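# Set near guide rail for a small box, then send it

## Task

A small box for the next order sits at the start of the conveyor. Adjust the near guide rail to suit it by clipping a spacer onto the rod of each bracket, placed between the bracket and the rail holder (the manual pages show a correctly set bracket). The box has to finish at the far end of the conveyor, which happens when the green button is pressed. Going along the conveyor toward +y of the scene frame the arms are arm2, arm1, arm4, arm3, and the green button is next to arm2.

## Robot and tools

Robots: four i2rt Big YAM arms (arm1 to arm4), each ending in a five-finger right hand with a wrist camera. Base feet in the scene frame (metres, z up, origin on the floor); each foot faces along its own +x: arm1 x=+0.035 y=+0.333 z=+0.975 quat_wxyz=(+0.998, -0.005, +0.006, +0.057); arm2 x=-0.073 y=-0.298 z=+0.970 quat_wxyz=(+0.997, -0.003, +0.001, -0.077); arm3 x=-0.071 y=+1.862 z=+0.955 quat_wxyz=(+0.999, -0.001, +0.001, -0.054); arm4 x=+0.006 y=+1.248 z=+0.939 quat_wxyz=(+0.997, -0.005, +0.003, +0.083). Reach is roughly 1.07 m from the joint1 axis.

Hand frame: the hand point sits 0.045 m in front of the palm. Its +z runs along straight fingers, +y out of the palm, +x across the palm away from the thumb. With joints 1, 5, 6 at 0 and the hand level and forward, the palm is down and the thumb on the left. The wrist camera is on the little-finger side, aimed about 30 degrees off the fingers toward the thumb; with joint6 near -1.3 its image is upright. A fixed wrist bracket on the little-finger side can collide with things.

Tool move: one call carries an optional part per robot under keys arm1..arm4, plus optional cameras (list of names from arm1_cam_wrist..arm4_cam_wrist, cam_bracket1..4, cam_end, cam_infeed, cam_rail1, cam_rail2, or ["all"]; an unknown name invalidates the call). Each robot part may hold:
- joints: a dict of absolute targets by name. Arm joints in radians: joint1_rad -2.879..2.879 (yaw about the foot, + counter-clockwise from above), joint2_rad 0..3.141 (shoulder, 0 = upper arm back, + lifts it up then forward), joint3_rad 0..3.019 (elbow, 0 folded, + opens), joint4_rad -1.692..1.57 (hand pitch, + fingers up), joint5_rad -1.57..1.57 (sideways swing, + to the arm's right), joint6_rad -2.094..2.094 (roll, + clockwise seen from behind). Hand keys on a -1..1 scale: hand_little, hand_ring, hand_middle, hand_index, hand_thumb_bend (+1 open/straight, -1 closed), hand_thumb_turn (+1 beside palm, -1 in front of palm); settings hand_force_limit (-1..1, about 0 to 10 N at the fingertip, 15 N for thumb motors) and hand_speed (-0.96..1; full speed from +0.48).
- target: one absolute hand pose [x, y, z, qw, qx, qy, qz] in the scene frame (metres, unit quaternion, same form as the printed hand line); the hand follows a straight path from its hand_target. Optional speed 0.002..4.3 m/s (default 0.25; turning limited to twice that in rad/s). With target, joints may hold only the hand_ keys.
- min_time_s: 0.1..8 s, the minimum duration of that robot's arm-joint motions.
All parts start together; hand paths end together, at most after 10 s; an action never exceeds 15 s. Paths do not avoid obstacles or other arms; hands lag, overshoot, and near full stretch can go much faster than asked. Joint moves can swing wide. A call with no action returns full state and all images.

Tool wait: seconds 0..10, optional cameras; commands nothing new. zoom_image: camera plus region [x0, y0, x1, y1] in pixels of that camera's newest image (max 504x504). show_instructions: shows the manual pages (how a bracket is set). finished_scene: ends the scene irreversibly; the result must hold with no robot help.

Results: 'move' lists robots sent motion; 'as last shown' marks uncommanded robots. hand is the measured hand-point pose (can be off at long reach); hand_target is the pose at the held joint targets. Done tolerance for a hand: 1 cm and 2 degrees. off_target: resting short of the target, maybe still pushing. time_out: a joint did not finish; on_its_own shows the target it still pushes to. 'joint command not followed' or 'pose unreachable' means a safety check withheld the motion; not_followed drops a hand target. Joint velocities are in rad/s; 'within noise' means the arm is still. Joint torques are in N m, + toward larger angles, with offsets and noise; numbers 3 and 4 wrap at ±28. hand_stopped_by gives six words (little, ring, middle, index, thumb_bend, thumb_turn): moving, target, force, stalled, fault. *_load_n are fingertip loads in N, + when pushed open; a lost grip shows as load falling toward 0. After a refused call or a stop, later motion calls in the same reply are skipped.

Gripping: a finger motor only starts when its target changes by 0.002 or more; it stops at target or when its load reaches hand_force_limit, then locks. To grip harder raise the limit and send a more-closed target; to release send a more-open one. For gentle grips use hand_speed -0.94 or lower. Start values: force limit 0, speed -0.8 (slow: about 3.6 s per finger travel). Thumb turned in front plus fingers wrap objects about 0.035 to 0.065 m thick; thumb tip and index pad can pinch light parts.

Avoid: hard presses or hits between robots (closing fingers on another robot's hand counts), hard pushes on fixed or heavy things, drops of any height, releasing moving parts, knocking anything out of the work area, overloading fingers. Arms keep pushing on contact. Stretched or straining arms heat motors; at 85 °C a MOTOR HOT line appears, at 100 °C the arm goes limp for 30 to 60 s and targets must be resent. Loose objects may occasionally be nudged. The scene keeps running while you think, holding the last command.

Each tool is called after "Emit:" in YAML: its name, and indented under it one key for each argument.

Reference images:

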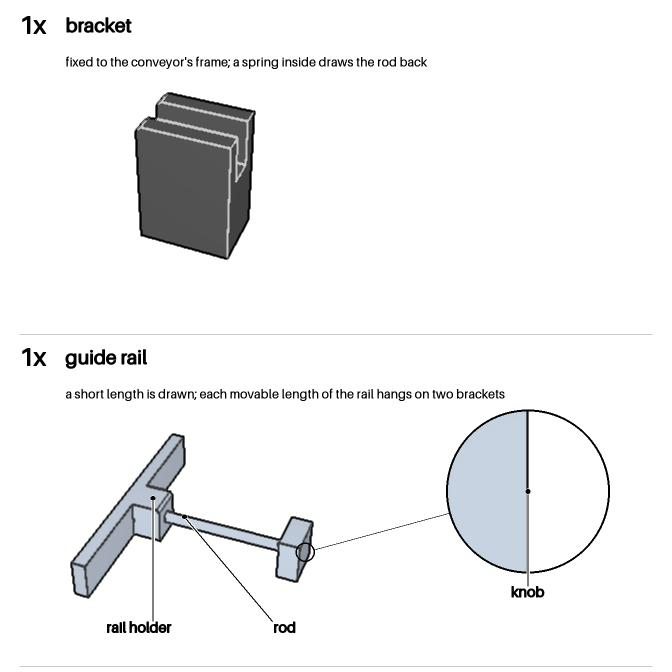

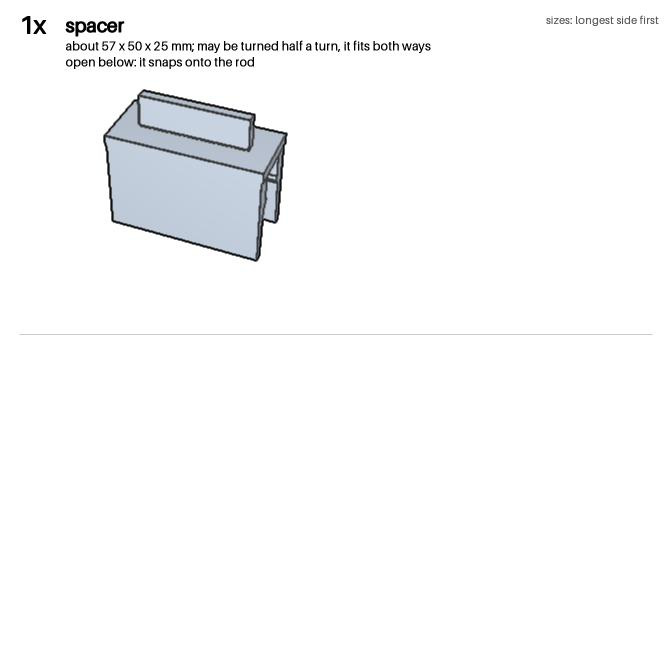

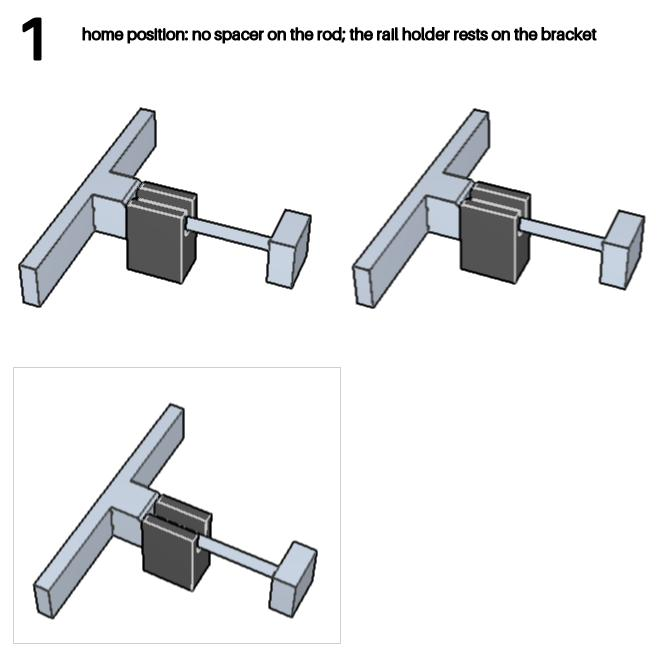

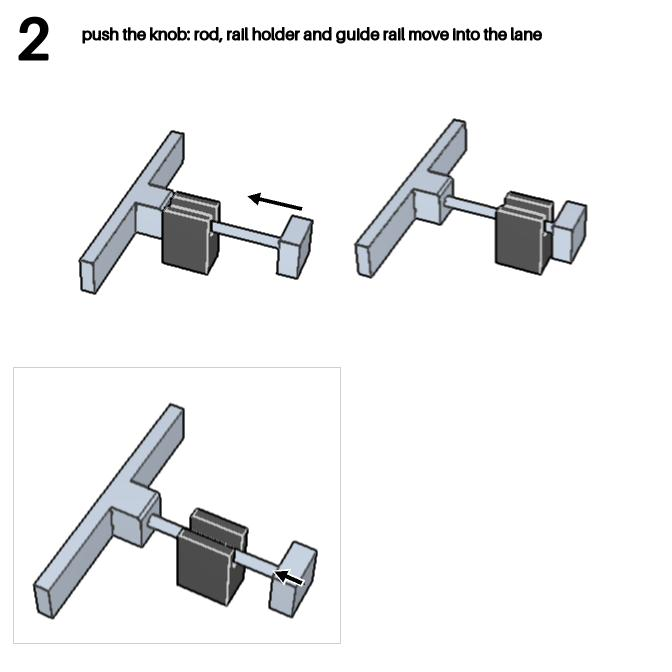

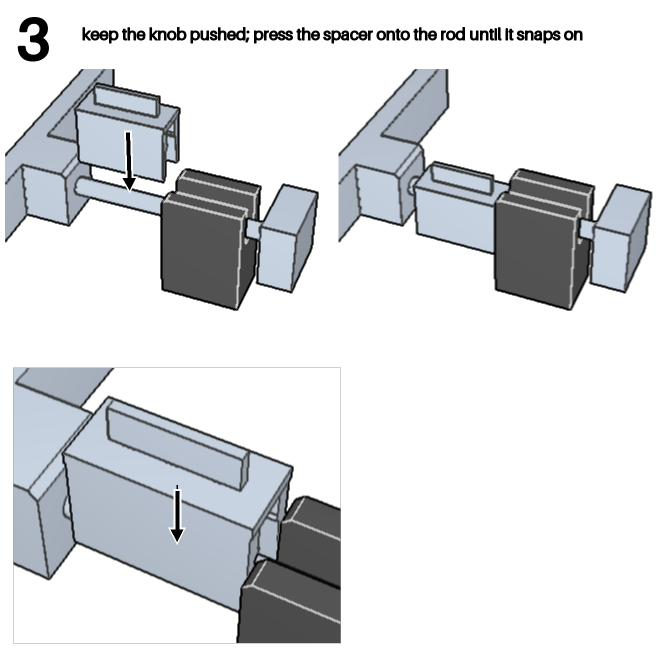

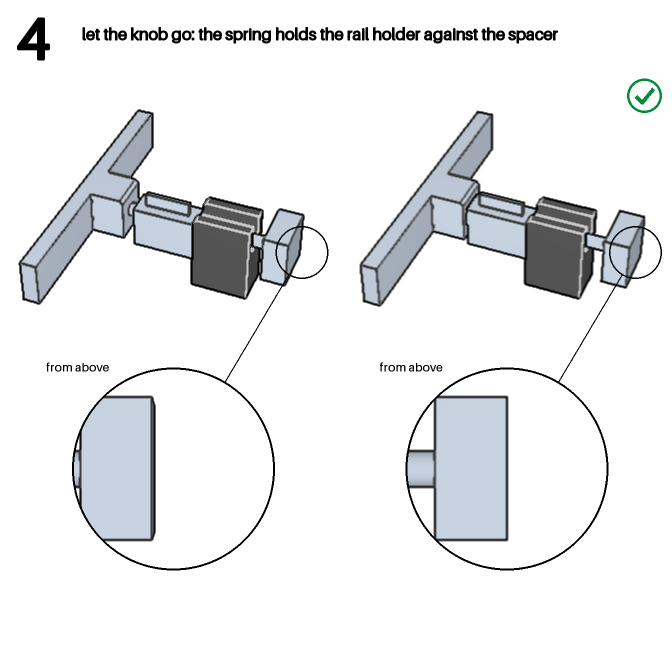

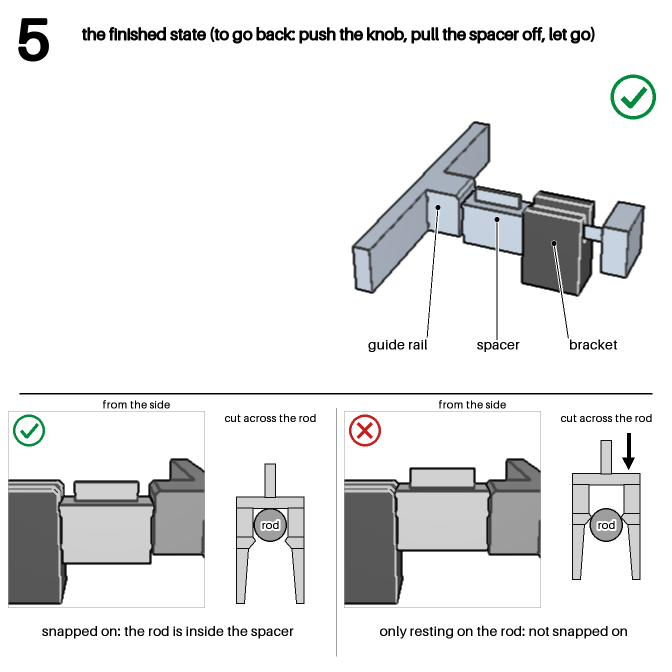

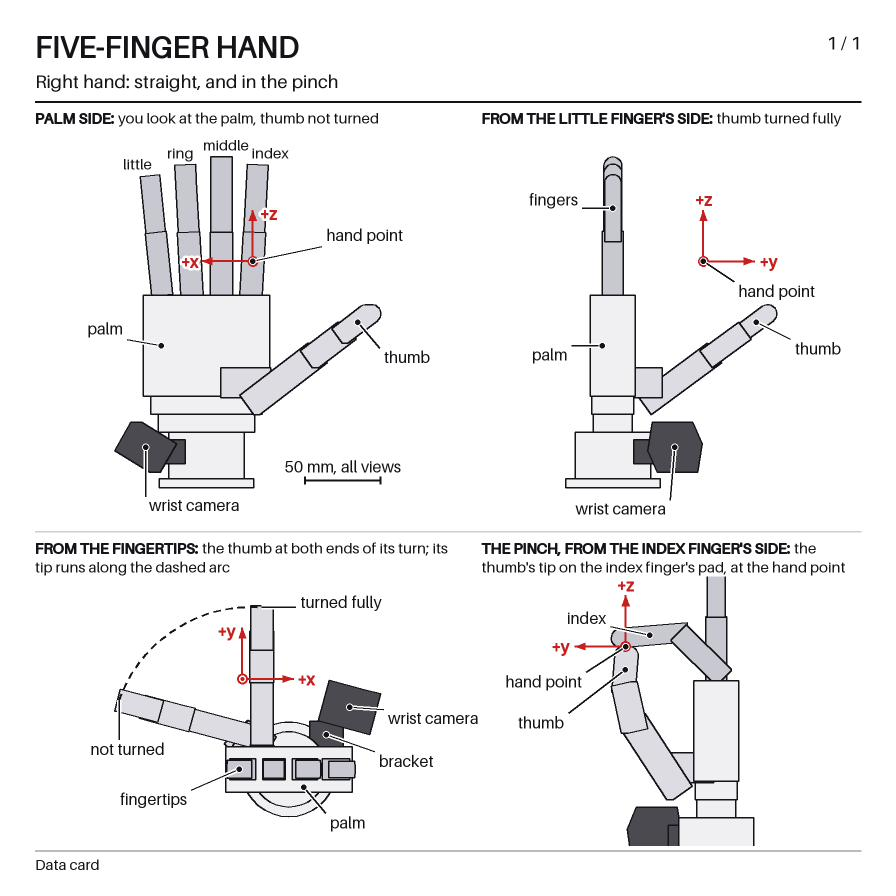

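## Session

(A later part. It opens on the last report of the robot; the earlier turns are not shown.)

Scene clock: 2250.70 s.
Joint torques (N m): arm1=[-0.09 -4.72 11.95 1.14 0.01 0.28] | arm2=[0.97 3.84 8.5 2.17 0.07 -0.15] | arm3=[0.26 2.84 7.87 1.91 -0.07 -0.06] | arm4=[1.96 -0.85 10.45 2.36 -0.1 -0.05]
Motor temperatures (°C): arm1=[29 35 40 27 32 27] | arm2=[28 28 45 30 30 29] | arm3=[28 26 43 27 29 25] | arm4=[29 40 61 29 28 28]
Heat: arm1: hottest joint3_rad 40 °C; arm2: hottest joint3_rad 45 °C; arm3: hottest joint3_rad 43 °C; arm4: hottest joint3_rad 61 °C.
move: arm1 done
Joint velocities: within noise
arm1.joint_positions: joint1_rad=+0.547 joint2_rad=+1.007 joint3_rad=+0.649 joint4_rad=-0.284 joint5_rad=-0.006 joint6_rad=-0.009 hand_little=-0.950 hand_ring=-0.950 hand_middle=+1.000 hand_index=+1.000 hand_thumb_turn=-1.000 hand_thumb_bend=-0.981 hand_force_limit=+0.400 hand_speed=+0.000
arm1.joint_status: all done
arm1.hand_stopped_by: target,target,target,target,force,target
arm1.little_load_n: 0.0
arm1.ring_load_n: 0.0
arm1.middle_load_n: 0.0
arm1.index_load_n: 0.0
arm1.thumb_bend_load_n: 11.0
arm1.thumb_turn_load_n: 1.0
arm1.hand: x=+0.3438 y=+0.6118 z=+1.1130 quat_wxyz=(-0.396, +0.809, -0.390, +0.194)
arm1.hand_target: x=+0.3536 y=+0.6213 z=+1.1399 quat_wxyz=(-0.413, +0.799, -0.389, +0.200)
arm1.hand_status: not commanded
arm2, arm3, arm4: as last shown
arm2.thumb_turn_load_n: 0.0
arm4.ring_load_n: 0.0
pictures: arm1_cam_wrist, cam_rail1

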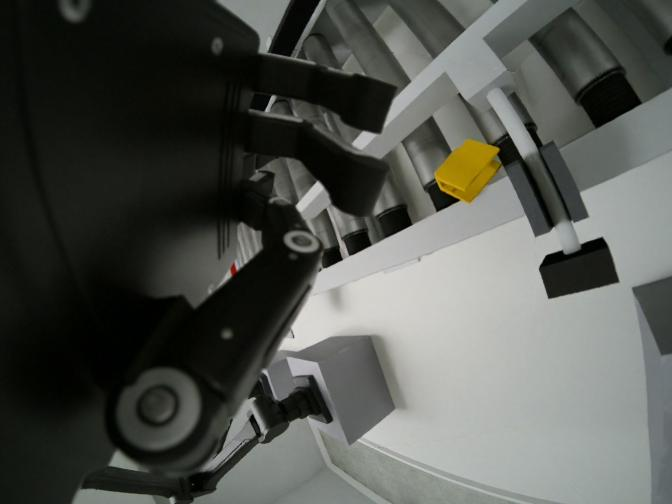

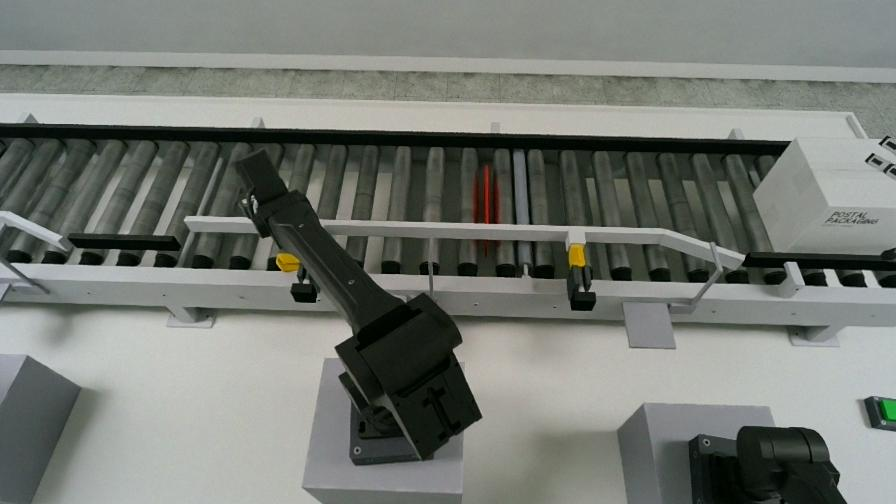

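Emit:
move:
  arm4: {"joints":{"joint1_rad":-0.95,"hand_ring":-1,"hand_little":-1,"hand_thumb_turn":-1,"hand_thumb_bend":-0.9},"min_time_s":1}
  arm1: {"joints":{"joint1_rad":0.2},"min_time_s":2}

Emit:
move:
  arm4: {"target":[0.40,0.70,1.10,0.0225,-0.2578,0.9622,-0.0841],"speed":0.25}
  cameras: ["cam_bracket1","cam_rail1","arm4_cam_wrist","arm1_cam_wrist"]

Scene clock: 2367.60 s.
Joint torques (N m): arm1=[-1.55 -4.95 11.97 1.29 0.04 0.24] | arm2=[0.97 3.78 8.51 2.15 0.07 -0.15] | arm3=[0.21 2.84 7.88 1.91 -0.08 -0.05] | arm4=[0.26 -1.03 10.43 2.36 -0.09 -0.06]
Motor temperatures (°C): arm1=[29 34 54 27 31 27] | arm2=[28 28 45 30 30 29] | arm3=[28 26 43 27 29 25] | arm4=[29 36 55 30 28 28]
Heat: arm1: hottest joint3_rad 54 °C; arm2: hottest joint3_rad 45 °C; arm3: hottest joint3_rad 43 °C; arm4: hottest joint3_rad 55 °C.
move: arm1 done; arm4 done
Joint velocities: within noise
arm1.joint_positions: joint1_rad=+0.202 joint2_rad=+1.007 joint3_rad=+0.649 joint4_rad=-0.284 joint5_rad=-0.006 joint6_rad=-0.009 hand_little=-0.950 hand_ring=-0.950 hand_middle=+1.000 hand_index=+1.000 hand_thumb_turn=-1.000 hand_thumb_bend=-0.981 hand_force_limit=+0.400 hand_speed=+0.000
arm1.joint_status: all done
arm1.hand_stopped_by: target,target,target,target,force,target
arm1.little_load_n: 0.0
arm1.ring_load_n: 0.5
arm1.middle_load_n: 0.0
arm1.index_load_n: 0.0
arm1.thumb_bend_load_n: 10.5
arm1.thumb_turn_load_n: 0.5
arm1.hand: x=+0.4196 y=+0.4914 z=+1.1134 quat_wxyz=(-0.356, +0.730, -0.522, +0.261)
arm1.hand_target: x=+0.4343 y=+0.4915 z=+1.1404 quat_wxyz=(-0.370, +0.717, -0.524, +0.273)
arm1.hand_status: not commanded
arm2, arm3: as last shown
arm3.little_load_n: 0.5
arm4.joint_positions: joint1_rad=-0.935 joint2_rad=+0.791 joint3_rad=+1.302 joint4_rad=-0.923 joint5_rad=+0.065 joint6_rad=-1.044 hand_little=-1.000 hand_ring=-1.000 hand_middle=+1.000 hand_index=+1.000 hand_thumb_turn=-1.000 hand_thumb_bend=-0.900 hand_force_limit=+0.200 hand_speed=+0.000
arm4.joint_status: all done
arm4.hand_stopped_by: target,target,target,target,target,target
arm4.little_load_n: 0.0
arm4.ring_load_n: 0.0
arm4.middle_load_n: 0.0
arm4.index_load_n: 0.0
arm4.thumb_bend_load_n: 0.0
arm4.thumb_turn_load_n: 0.0
arm4.hand: x=+0.2312 y=+0.9696 z=+1.4170 quat_wxyz=(+0.098, +0.657, -0.515, +0.541)
arm4.hand_target: x=+0.2321 y=+0.9624 z=+1.4194 quat_wxyz=(+0.102, +0.652, -0.515, +0.547)
arm4.hand_status: not commanded
pictures: none

Scene clock: 2371.70 s.
Joint torques (N m): arm1=[-2.02 -4.48 11.88 1.17 0.03 0.21] | arm2=[0.97 3.78 8.51 2.17 0.07 -0.15] | arm3=[0.26 2.9 7.87 1.91 -0.08 -0.05] | arm4=[0.67 -20.78 14.98 -0.42 -0.13 0.21]
Motor temperatures (°C): arm1=[29 34 54 27 31 27] | arm2=[28 28 45 30 30 29] | arm3=[28 26 43 27 29 25] | arm4=[29 36 56 29 28 28]
Heat: arm1: hottest joint3_rad 54 °C; arm2: hottest joint3_rad 45 °C; arm3: hottest joint3_rad 43 °C; arm4: hottest joint3_rad 56 °C.
move: arm4 off_target
Joint velocities: within noise
arm1, arm2, arm3: as last shown
arm1.joint_positions: joint1_rad=+0.202 joint2_rad=+1.007 joint3_rad=+0.649 joint4_rad=-0.284 joint5_rad=-0.007 joint6_rad=-0.009 hand_little=-0.950 hand_ring=-0.950 hand_middle=+1.000 hand_index=+1.000 hand_thumb_turn=-1.000 hand_thumb_bend=-0.981 hand_force_limit=+0.400 hand_speed=+0.000
arm1.ring_load_n: 0.0
arm1.thumb_turn_load_n: 1.0
arm1.hand: x=+0.4195 y=+0.4917 z=+1.1134 quat_wxyz=(-0.356, +0.730, -0.522, +0.261)
arm1.hand_target: x=+0.4341 y=+0.4917 z=+1.1404 quat_wxyz=(-0.371, +0.717, -0.524, +0.272)
arm2.thumb_turn_load_n: 0.5
arm3.little_load_n: 0.0
arm4.joint_positions: joint1_rad=-1.154 joint2_rad=+2.211 joint3_rad=+2.260 joint4_rad=-1.490 joint5_rad=+0.001 joint6_rad=+0.024 hand_little=-1.000 hand_ring=-1.000 hand_middle=+1.000 hand_index=+1.000 hand_thumb_turn=-1.000 hand_thumb_bend=-0.900 hand_force_limit=+0.200 hand_speed=+0.000
arm4.joint_status: not commanded
arm4.hand_stopped_by: target,target,target,target,target,target
arm4.little_load_n: 0.0
arm4.ring_load_n: 0.0
arm4.middle_load_n: 0.0
arm4.index_load_n: 0.0
arm4.thumb_bend_load_n: 0.0
arm4.thumb_turn_load_n: 0.0
arm4.hand: x=+0.3967 y=+0.7166 z=+1.0819 quat_wxyz=(-0.015, +0.276, -0.959, +0.067)
arm4.hand_target: x=+0.3983 y=+0.7050 z=+1.0999 quat_wxyz=(-0.024, +0.260, -0.962, +0.084)
arm4.hand_status: off_target (0.025 m and 3.0 deg from the pose sent, 0.449 m and 89.7 deg at the start)
pictures: arm1_cam_wrist, arm4_cam_wrist, cam_bracket1, cam_rail1

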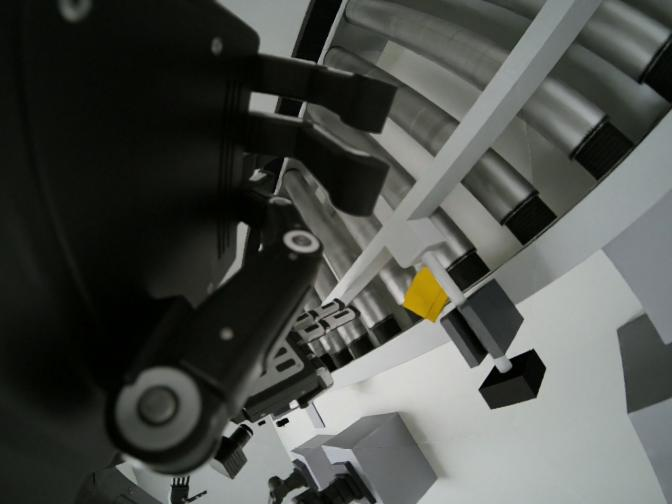

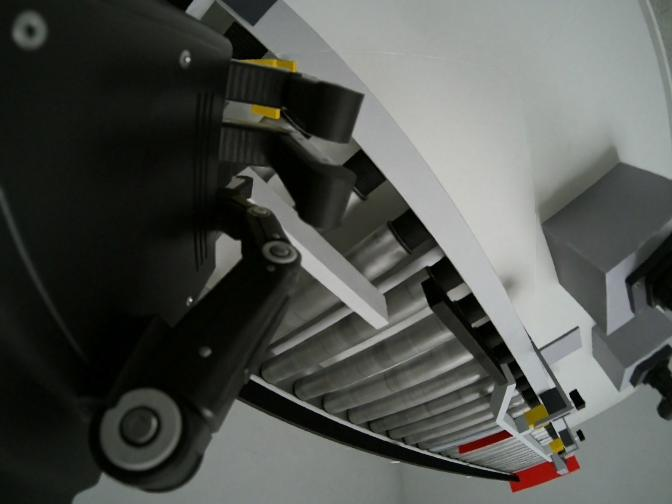

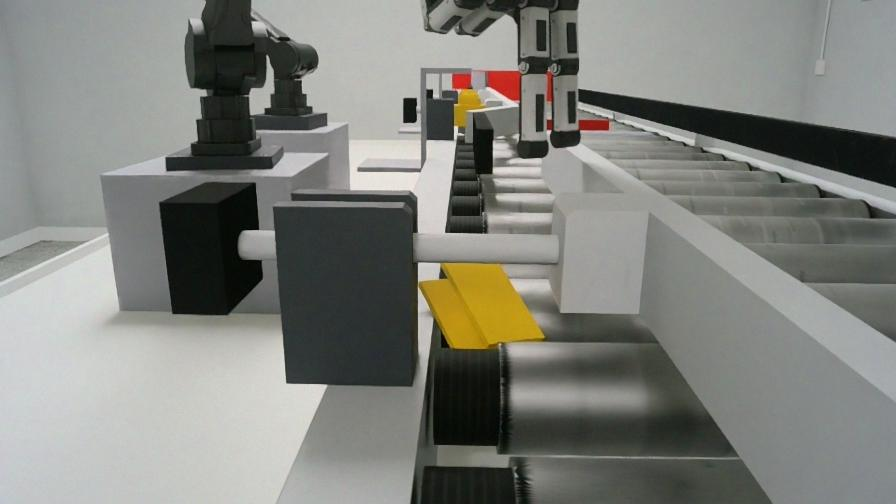

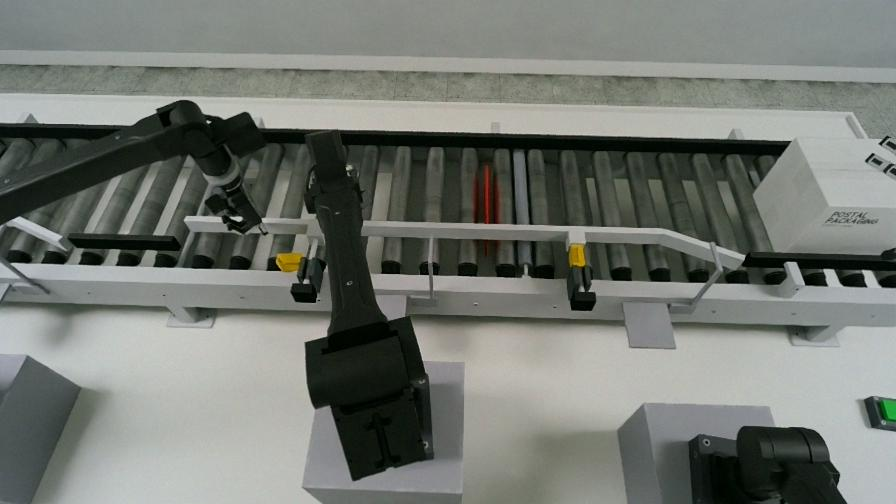

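Emit:
move:
  arm1: {"joints":{"hand_thumb_bend":0.0,"joint1_rad":-0.5,"joint2_rad":0.8,"joint3_rad":1.0,"joint4_rad":-0.5},"min_time_s":3}
  cameras: ["cam_bracket1","cam_rail2","arm4_cam_wrist","cam_rail1"]

Scene clock: 2394.80 s.
Joint torques (N m): arm1=[-1.49 -2.9 12.82 1.43 0 0.23] | arm2=[0.97 3.78 8.49 2.15 0.07 -0.15] | arm3=[0.26 2.9 7.87 1.91 -0.08 -0.05] | arm4=[0.38 -20.6 14.97 -0.4 -0.13 0.21]
Motor temperatures (°C): arm1=[29 34 56 27 30 27] | arm2=[28 28 45 30 30 29] | arm3=[28 26 43 27 29 25] | arm4=[29 39 58 29 28 28]
Heat: arm1: hottest joint3_rad 56 °C; arm2: hottest joint3_rad 45 °C; arm3: hottest joint3_rad 43 °C; arm4: hottest joint3_rad 58 °C.
move: arm1 done
Joint velocities: within noise
arm1.joint_positions: joint1_rad=-0.490 joint2_rad=+0.806 joint3_rad=+0.947 joint4_rad=-0.485 joint5_rad=-0.007 joint6_rad=-0.009 hand_little=-0.950 hand_ring=-0.950 hand_middle=+1.000 hand_index=+1.000 hand_thumb_turn=-1.000 hand_thumb_bend=+0.000 hand_force_limit=+0.400 hand_speed=+0.000
arm1.joint_status: all done
arm1.hand_stopped_by: target,target,target,target,target,target
arm1.little_load_n: 0.0
arm1.ring_load_n: 0.0
arm1.middle_load_n: 0.0
arm1.index_load_n: 0.0
arm1.thumb_bend_load_n: 0.0
arm1.thumb_turn_load_n: 0.0
arm1.hand: x=+0.4398 y=+0.2113 z=+1.3289 quat_wxyz=(-0.317, +0.469, -0.673, +0.476)
arm1.hand_target: x=+0.4392 y=+0.2077 z=+1.3604 quat_wxyz=(-0.327, +0.455, -0.667, +0.492)
arm1.hand_status: not commanded
arm2, arm3, arm4: as last shown
arm2.thumb_turn_load_n: 0.0
pictures: arm4_cam_wrist, cam_bracket1, cam_rail1, cam_rail2

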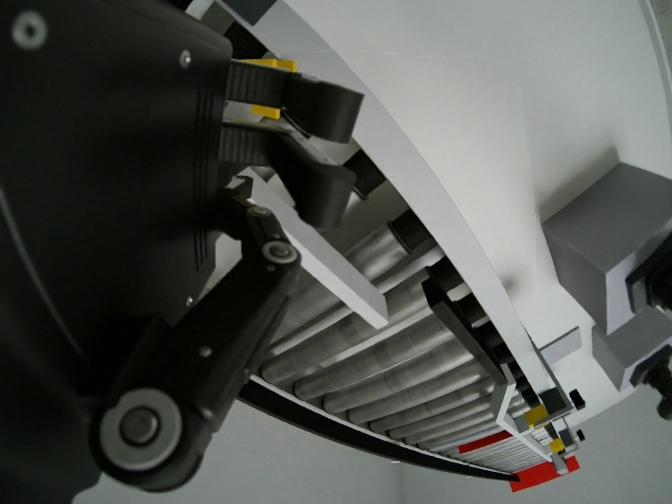

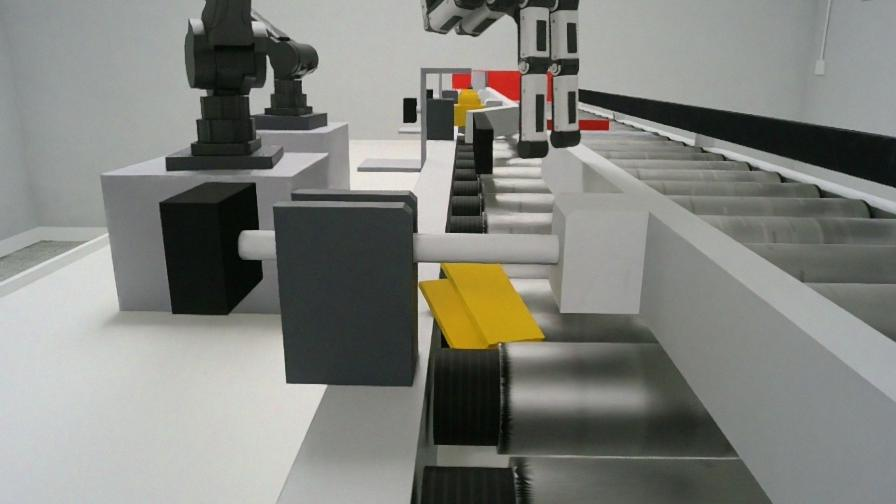

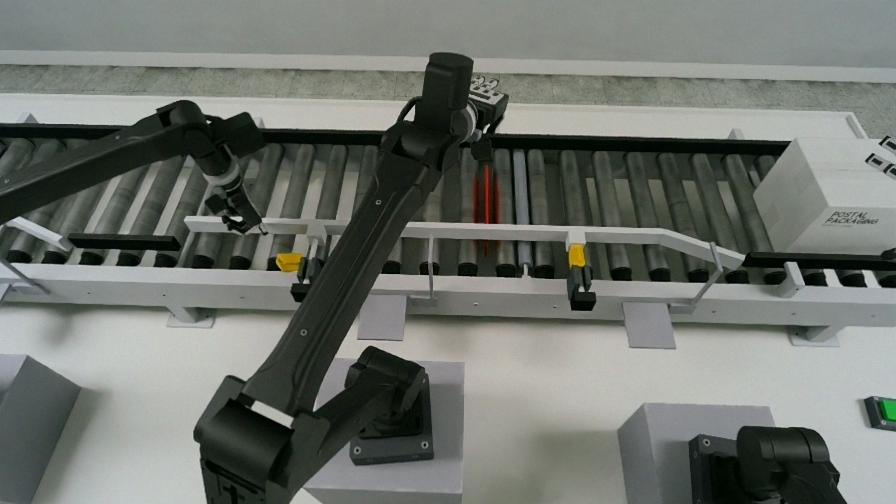

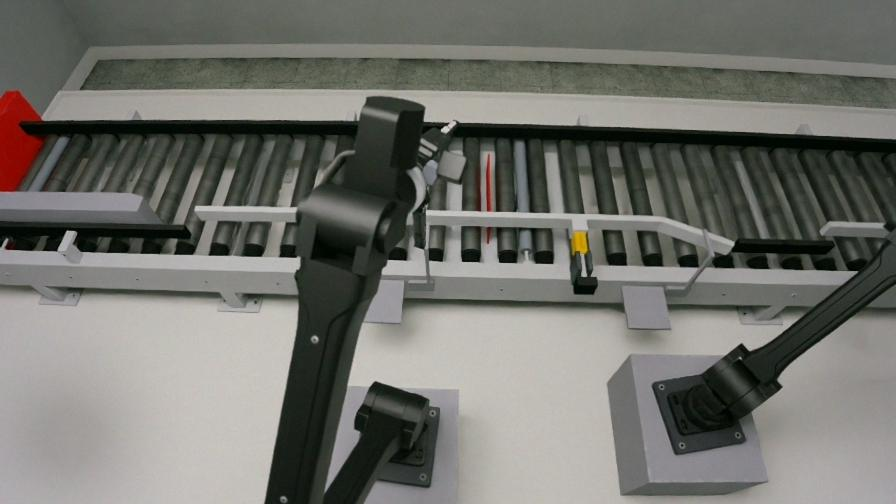

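Emit:
zoom_image:
  camera: "cam_bracket1"
  region: [400, 180, 660, 380]

Emit:
move:
  arm4: {"target":[0.367,0.645,1.085,0,0.7071,-0.7071,0],"speed":0.15,"joints":{"hand_middle":-1.0}}
  cameras: ["cam_bracket1","arm4_cam_wrist"]

Scaled by 1.938.

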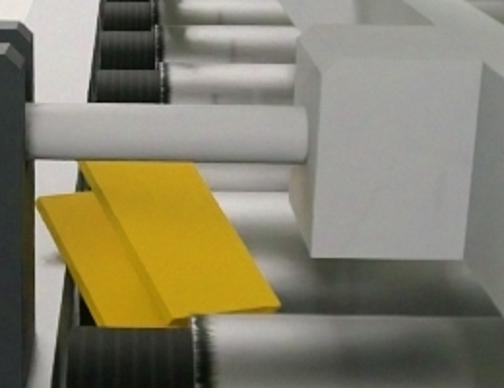

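Scene clock: 2449.50 s.
Joint torques (N m): arm1=[-1.32 -3.14 12.88 1.48 -0.01 0.2] | arm2=[0.97 3.84 8.49 2.15 0.07 -0.15] | arm3=[0.21 2.84 7.87 1.91 -0.08 -0.05] | arm4=[1.14 -21.19 14.68 -0.42 0.32 -0.13]
Motor temperatures (°C): arm1=[29 33 58 27 30 27] | arm2=[28 28 45 30 30 29] | arm3=[28 26 43 27 29 25] | arm4=[29 43 61 29 28 28]
Heat: arm1: hottest joint3_rad 58 °C; arm2: hottest joint3_rad 45 °C; arm3: hottest joint3_rad 43 °C; arm4: hottest joint3_rad 61 °C.
move: arm4 off_target
Joint velocities: within noise
arm1: as last shown
arm1.ring_load_n: 0.5
arm1.index_load_n: -0.5
arm2.joint_positions: joint1_rad=+0.146 joint2_rad=+0.560 joint3_rad=+1.336 joint4_rad=-1.211 joint5_rad=+0.058 joint6_rad=-1.149 hand_little=+1.000 hand_ring=+1.000 hand_middle=+1.000 hand_index=+1.000 hand_thumb_turn=+1.000 hand_thumb_bend=+1.000 hand_force_limit=+0.000 hand_speed=-0.800
arm2.joint_status: not commanded
arm2.hand_stopped_by: target,target,target,target,target,target
arm2.little_load_n: 0.0
arm2.ring_load_n: 0.0
arm2.middle_load_n: 0.0
arm2.index_load_n: 0.0
arm2.thumb_bend_load_n: 0.0
arm2.thumb_turn_load_n: 0.0
arm2.hand: x=+0.1562 y=-0.3514 z=+1.4671 quat_wxyz=(-0.084, +0.821, -0.194, +0.530)
arm2.hand_target: x=+0.1552 y=-0.3513 z=+1.4789 quat_wxyz=(-0.086, +0.814, -0.192, +0.541)
arm2.hand_status: not commanded
arm3.joint_positions: joint1_rad=-0.183 joint2_rad=+0.625 joint3_rad=+1.366 joint4_rad=-1.295 joint5_rad=-0.032 joint6_rad=-1.281 hand_little=+1.000 hand_ring=+1.000 hand_middle=+1.000 hand_index=+1.000 hand_thumb_turn=+1.000 hand_thumb_bend=+1.000 hand_force_limit=+0.000 hand_speed=-0.800
arm3.joint_status: not commanded
arm3.hand_stopped_by: target,target,target,target,target,target
arm3.little_load_n: 0.0
arm3.ring_load_n: 0.0
arm3.middle_load_n: -0.5
arm3.index_load_n: 0.0
arm3.thumb_bend_load_n: 0.0
arm3.thumb_turn_load_n: 0.0
arm3.hand: x=+0.1496 y=+1.7528 z=+1.4379 quat_wxyz=(-0.013, +0.840, -0.242, +0.485)
arm3.hand_target: x=+0.1488 y=+1.7531 z=+1.4458 quat_wxyz=(-0.013, +0.836, -0.241, +0.494)
arm3.hand_status: not commanded
arm4.joint_positions: joint1_rad=-1.154 joint2_rad=+2.429 joint3_rad=+2.639 joint4_rad=-1.676 joint5_rad=-0.012 joint6_rad=-0.962 hand_little=-1.000 hand_ring=-1.000 hand_middle=+0.194 hand_index=+1.000 hand_thumb_turn=-1.000 hand_thumb_bend=-0.899 hand_force_limit=+0.200 hand_speed=+0.000
arm4.joint_status: hand_middle off_target (ended at +0.194, target -1.000)
arm4.hand_stopped_by: target,target,force,target,target,target
arm4.little_load_n: 0.0
arm4.ring_load_n: 0.0
arm4.middle_load_n: 6.5
arm4.index_load_n: 0.0
arm4.thumb_bend_load_n: 1.5
arm4.thumb_turn_load_n: 4.5
arm4.hand: x=+0.3647 y=+0.6531 z=+1.0772 quat_wxyz=(+0.010, +0.698, -0.714, +0.055)
arm4.hand_target: x=+0.3673 y=+0.6460 z=+1.0839 quat_wxyz=(+0.016, +0.705, -0.706, +0.066)
arm4.hand_status: off_target (0.011 m and 6.5 deg from the pose sent, 0.078 m and 58.4 deg at the start; a joint's target at an end of its range on 88 of 129 steps)
pictures: arm4_cam_wrist, cam_bracket1

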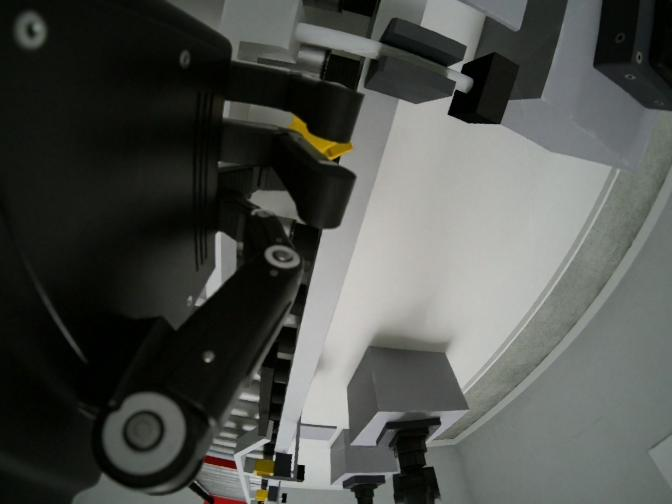

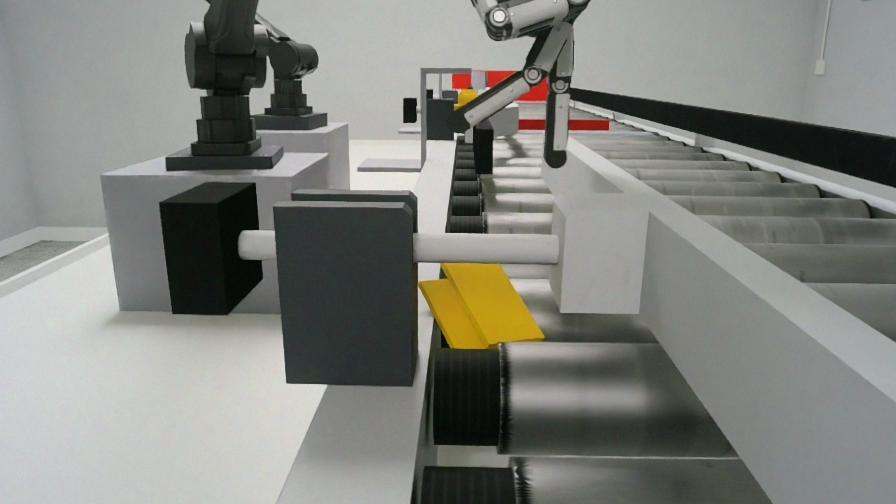

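Emit:
zoom_image:
  camera: "cam_bracket1"
  region: [410, 250, 560, 360]

Emit:
zoom_image:
  camera: "arm4_cam_wrist"
  region: [270, 90, 390, 190]

Scaled by 3.360.

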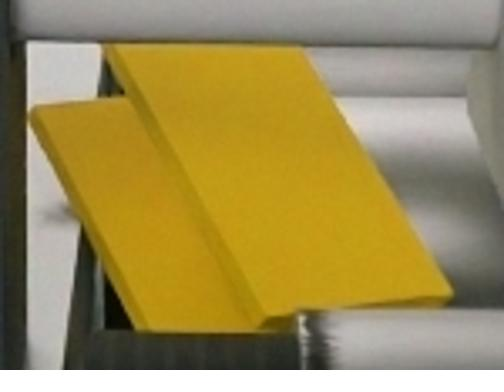

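Scaled by 4.200 from the camera's image (finer frame: 960x720).

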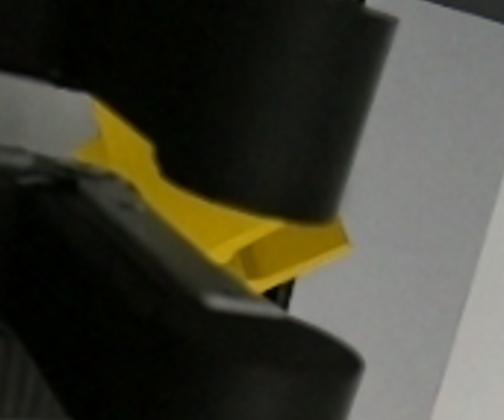

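Emit:
zoom_image:
  camera: "cam_bracket1"
  region: [480, 60, 680, 240]

Scaled by 2.520.

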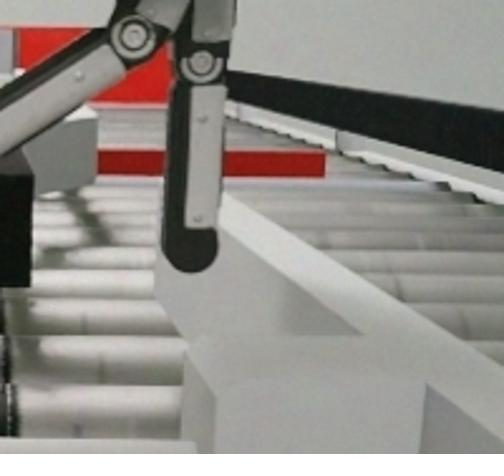

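Emit:
move:
  arm4: {"target":[0.364,0.632,1.035,0.010,0.698,-0.714,0.055],"speed":0.08}
  cameras: ["cam_bracket1","arm4_cam_wrist"]

Scene clock: 2528.73 s.
Joint torques (N m): arm1=[-1.55 -3.08 12.75 1.5 -0.02 0.24] | arm2=[0.91 3.84 8.5 2.17 0.07 -0.15] | arm3=[0.26 2.84 7.88 1.91 -0.08 -0.05] | arm4=[0.03 -22.65 11.38 0.46 0.03 -0.11]
Motor temperatures (°C): arm1=[29 33 60 27 30 27] | arm2=[28 28 45 30 30 29] | arm3=[28 26 43 27 29 25] | arm4=[29 51 59 29 28 28]
Heat: arm1: hottest joint3_rad 60 °C; arm2: hottest joint3_rad 45 °C; arm3: hottest joint3_rad 43 °C; arm4: hottest joint3_rad 59 °C.
move: arm4 off_target
Joint velocities: within noise
arm1, arm2, arm3: as last shown
arm1.ring_load_n: 0.0
arm1.index_load_n: 0.0
arm3.middle_load_n: 0.0
arm4.joint_positions: joint1_rad=-1.154 joint2_rad=+2.487 joint3_rad=+2.639 joint4_rad=-1.633 joint5_rad=-0.012 joint6_rad=-0.964 hand_little=-1.000 hand_ring=-1.000 hand_middle=+0.194 hand_index=+1.000 hand_thumb_turn=-1.000 hand_thumb_bend=-0.899 hand_force_limit=+0.200 hand_speed=+0.000
arm4.joint_status: not commanded
arm4.hand_stopped_by: target,target,force,target,target,target
arm4.little_load_n: 0.0
arm4.ring_load_n: 0.0
arm4.middle_load_n: 6.0
arm4.index_load_n: 0.0
arm4.thumb_bend_load_n: 1.5
arm4.thumb_turn_load_n: 4.5
arm4.hand: x=+0.3703 y=+0.6436 z=+1.0363 quat_wxyz=(+0.008, +0.698, -0.714, +0.047)
arm4.hand_target: x=+0.3640 y=+0.6324 z=+1.0349 quat_wxyz=(+0.010, +0.698, -0.713, +0.056)
arm4.hand_status: off_target (0.013 m and 0.9 deg from the pose sent, 0.047 m and 0.1 deg at the start)
pictures: arm4_cam_wrist, cam_bracket1

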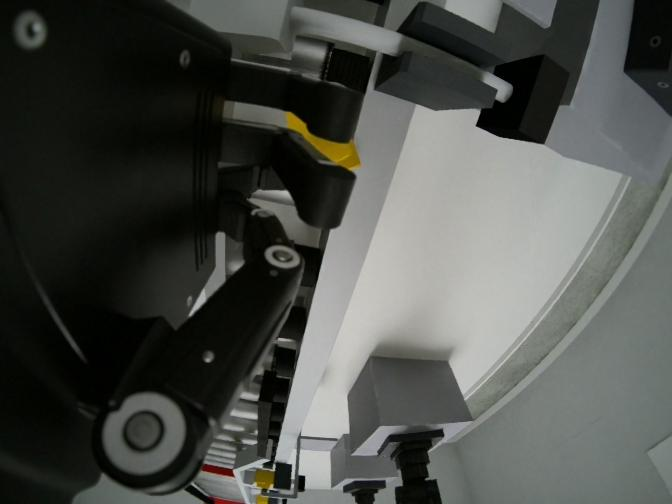

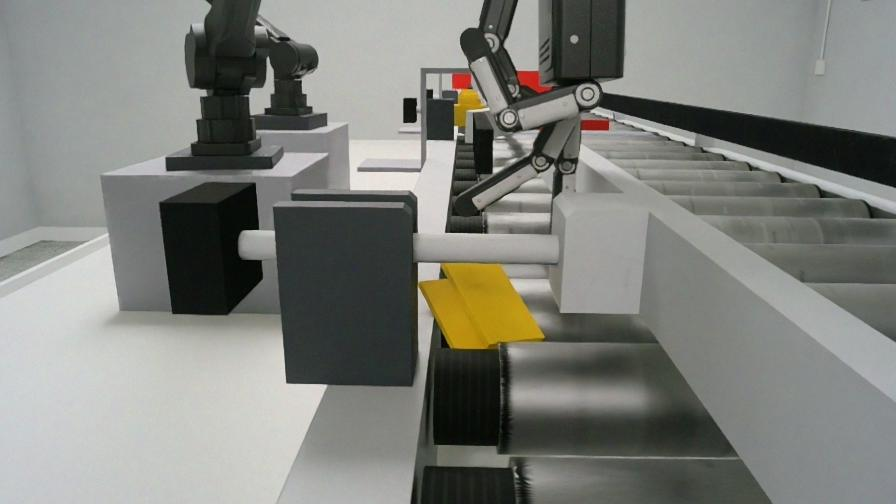

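Emit:
move:
  arm4: {"joints":{"hand_thumb_turn":1.0,"hand_thumb_bend":0.6,"joint1_rad":-1.175}, "min_time_s":1}

Emit:
move:
  arm4: {"joints":{"hand_middle":-0.95}}
  cameras: ["cam_bracket1","arm4_cam_wrist"]

Scene clock: 2533.97 s.
Joint torques (N m): arm1=[-0.5 -2.84 12.85 1.66 -0.03 0.27] | arm2=[0.91 3.9 8.51 2.17 0.07 -0.15] | arm3=[0.21 2.78 7.87 1.91 -0.08 -0.05] | arm4=[-0.15 -22.36 11.38 0.47 0.02 -0.11]
Motor temperatures (°C): arm1=[29 33 61 27 30 27] | arm2=[28 28 45 30 30 29] | arm3=[28 26 43 27 29 25] | arm4=[29 50 58 29 28 28]
Heat: arm1: hottest joint3_rad 61 °C; arm2: hottest joint3_rad 45 °C; arm3: hottest joint3_rad 43 °C; arm4: hottest joint3_rad 58 °C.
move: arm4 done
Joint velocities: within noise
arm1, arm2, arm3: as last shown
arm4.joint_positions: joint1_rad=-1.162 joint2_rad=+2.487 joint3_rad=+2.639 joint4_rad=-1.633 joint5_rad=-0.012 joint6_rad=-0.964 hand_little=-1.000 hand_ring=-1.000 hand_middle=+0.193 hand_index=+1.000 hand_thumb_turn=+1.000 hand_thumb_bend=+0.600 hand_force_limit=+0.200 hand_speed=+0.000
arm4.joint_status: all done
arm4.hand_stopped_by: target,target,force,target,target,target
arm4.little_load_n: 0.0
arm4.ring_load_n: 0.0
arm4.middle_load_n: 0.0
arm4.index_load_n: 0.0
arm4.thumb_bend_load_n: 0.0
arm4.thumb_turn_load_n: 0.0
arm4.hand: x=+0.3657 y=+0.6409 z=+1.0363 quat_wxyz=(+0.009, +0.696, -0.717, +0.047)
arm4.hand_target: x=+0.3596 y=+0.6299 z=+1.0350 quat_wxyz=(+0.010, +0.696, -0.716, +0.056)
arm4.hand_status: not commanded
pictures: none

Scene clock: 2534.87 s.
Joint torques (N m): arm1=[-1.49 -2.73 12.67 1.58 0.01 0.23] | arm2=[0.91 3.84 8.51 2.18 0.07 -0.15] | arm3=[0.26 2.9 7.88 1.91 -0.07 -0.05] | arm4=[-0.09 -22.36 11.37 0.47 0.02 -0.11]
Motor temperatures (°C): arm1=[29 33 61 27 30 27] | arm2=[28 28 45 30 30 29] | arm3=[28 26 43 27 29 25] | arm4=[29 50 58 29 28 28]
Heat: arm1: hottest joint3_rad 61 °C; arm2: hottest joint3_rad 45 °C; arm3: hottest joint3_rad 43 °C; arm4: hottest joint3_rad 58 °C.
move: arm4 done
Joint velocities: within noise
arm1, arm2, arm3: as last shown
arm1.middle_load_n: -0.5
arm1.index_load_n: -0.5
arm2.thumb_bend_load_n: 0.5
arm3.middle_load_n: 0.5
arm4.joint_positions: joint1_rad=-1.162 joint2_rad=+2.487 joint3_rad=+2.639 joint4_rad=-1.633 joint5_rad=-0.012 joint6_rad=-0.964 hand_little=-1.000 hand_ring=-1.000 hand_middle=-0.950 hand_index=+1.000 hand_thumb_turn=+1.000 hand_thumb_bend=+0.600 hand_force_limit=+0.200 hand_speed=+0.000
arm4.joint_status: all done
arm4.hand_stopped_by: target,target,target,target,target,target
arm4.little_load_n: 0.0
arm4.ring_load_n: 0.0
arm4.middle_load_n: 0.0
arm4.index_load_n: 0.0
arm4.thumb_bend_load_n: 0.0
arm4.thumb_turn_load_n: 0.0
arm4.hand: x=+0.3657 y=+0.6409 z=+1.0363 quat_wxyz=(+0.009, +0.696, -0.717, +0.047)
arm4.hand_target: x=+0.3596 y=+0.6299 z=+1.0350 quat_wxyz=(+0.010, +0.696, -0.716, +0.056)
arm4.hand_status: not commanded
pictures: arm4_cam_wrist, cam_bracket1

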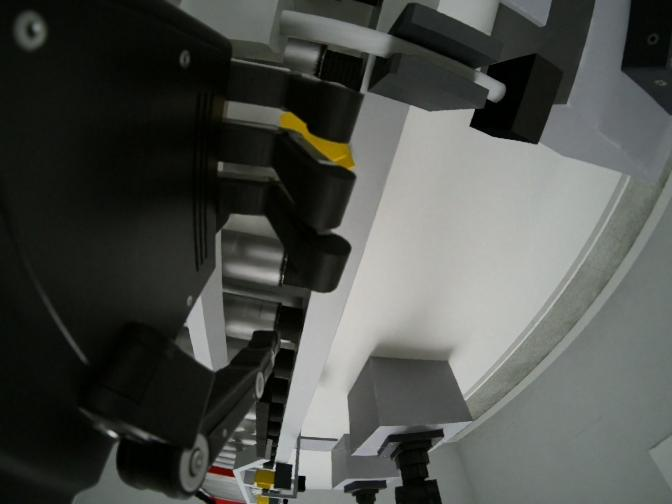

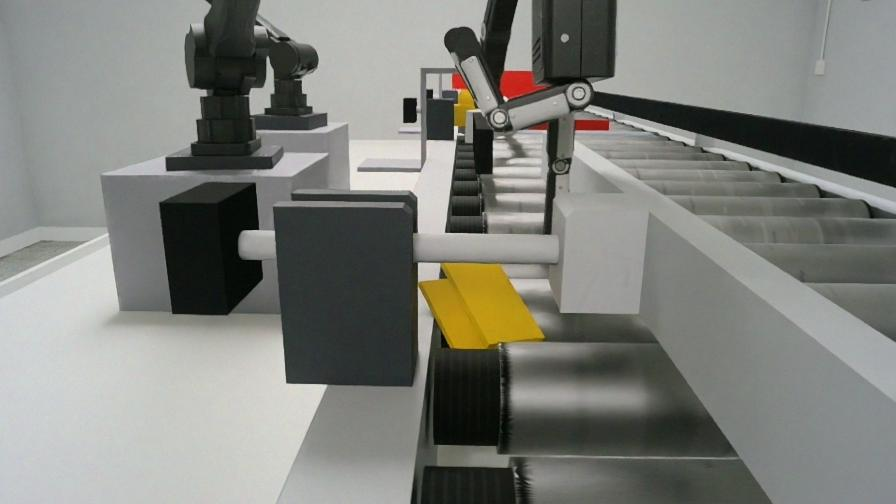

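Emit:
move:
  arm4: {"target":[0.352,0.628,1.010,0.010,0.696,-0.716,0.056],"speed":0.08}
  cameras: ["cam_bracket1","arm4_cam_wrist"]

Scene clock: 2540.50 s.
Joint torques (N m): arm1=[-1.44 -3.08 12.75 1.61 0.04 0.21] | arm2=[0.97 3.84 8.5 2.15 0.07 -0.15] | arm3=[0.26 2.84 7.88 1.89 -0.08 -0.05] | arm4=[0.32 -23.18 9.07 0.5 0.05 -0.15]
Motor temperatures (°C): arm1=[29 33 61 27 30 27] | arm2=[28 28 45 30 30 29] | arm3=[28 26 43 27 29 25] | arm4=[29 49 58 29 28 28]
Heat: arm1: hottest joint3_rad 61 °C; arm2: hottest joint3_rad 45 °C; arm3: hottest joint3_rad 43 °C; arm4: hottest joint3_rad 58 °C.
move: arm4 done
Joint velocities: within noise
arm1, arm2, arm3: as last shown
arm1.middle_load_n: 0.0
arm1.index_load_n: 0.0
arm2.thumb_bend_load_n: 0.0
arm3.middle_load_n: 0.0
arm4.joint_positions: joint1_rad=-1.175 joint2_rad=+2.463 joint3_rad=+2.526 joint4_rad=-1.535 joint5_rad=-0.015 joint6_rad=-0.967 hand_little=-1.000 hand_ring=-1.000 hand_middle=-0.950 hand_index=+1.000 hand_thumb_turn=+1.000 hand_thumb_bend=+0.600 hand_force_limit=+0.200 hand_speed=+0.000
arm4.joint_status: not commanded
arm4.hand_stopped_by: target,target,target,target,target,target
arm4.little_load_n: 0.0
arm4.ring_load_n: 0.0
arm4.middle_load_n: 0.0
arm4.index_load_n: 0.0
arm4.thumb_bend_load_n: 0.0
arm4.thumb_turn_load_n: 0.0
arm4.hand: x=+0.3585 y=+0.6344 z=+1.0106 quat_wxyz=(+0.008, +0.692, -0.720, +0.052)
arm4.hand_target: x=+0.3512 y=+0.6285 z=+1.0095 quat_wxyz=(+0.010, +0.695, -0.716, +0.055)
arm4.hand_status: done (0.009 m and 0.8 deg from the pose sent, 0.032 m and 1.0 deg at the start)
pictures: arm4_cam_wrist, cam_bracket1

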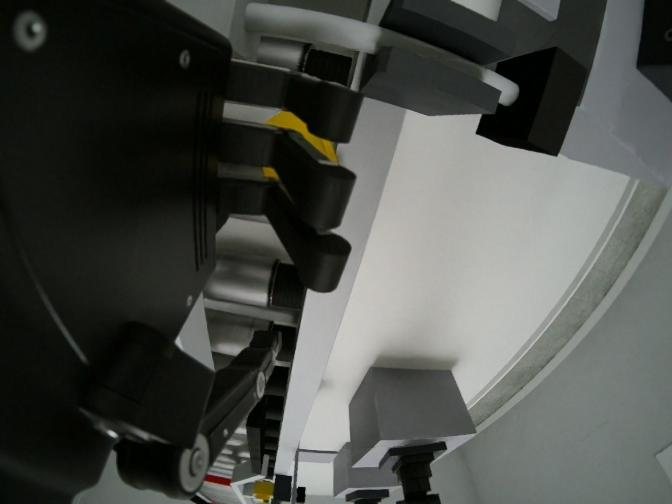

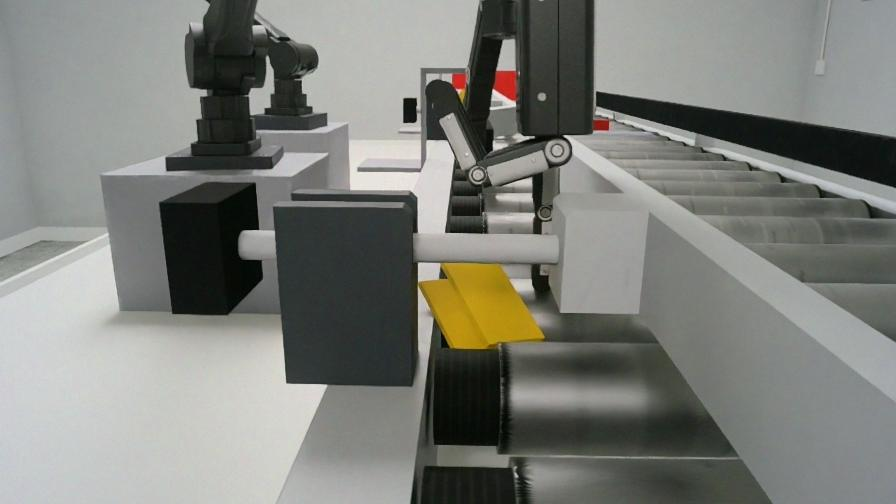

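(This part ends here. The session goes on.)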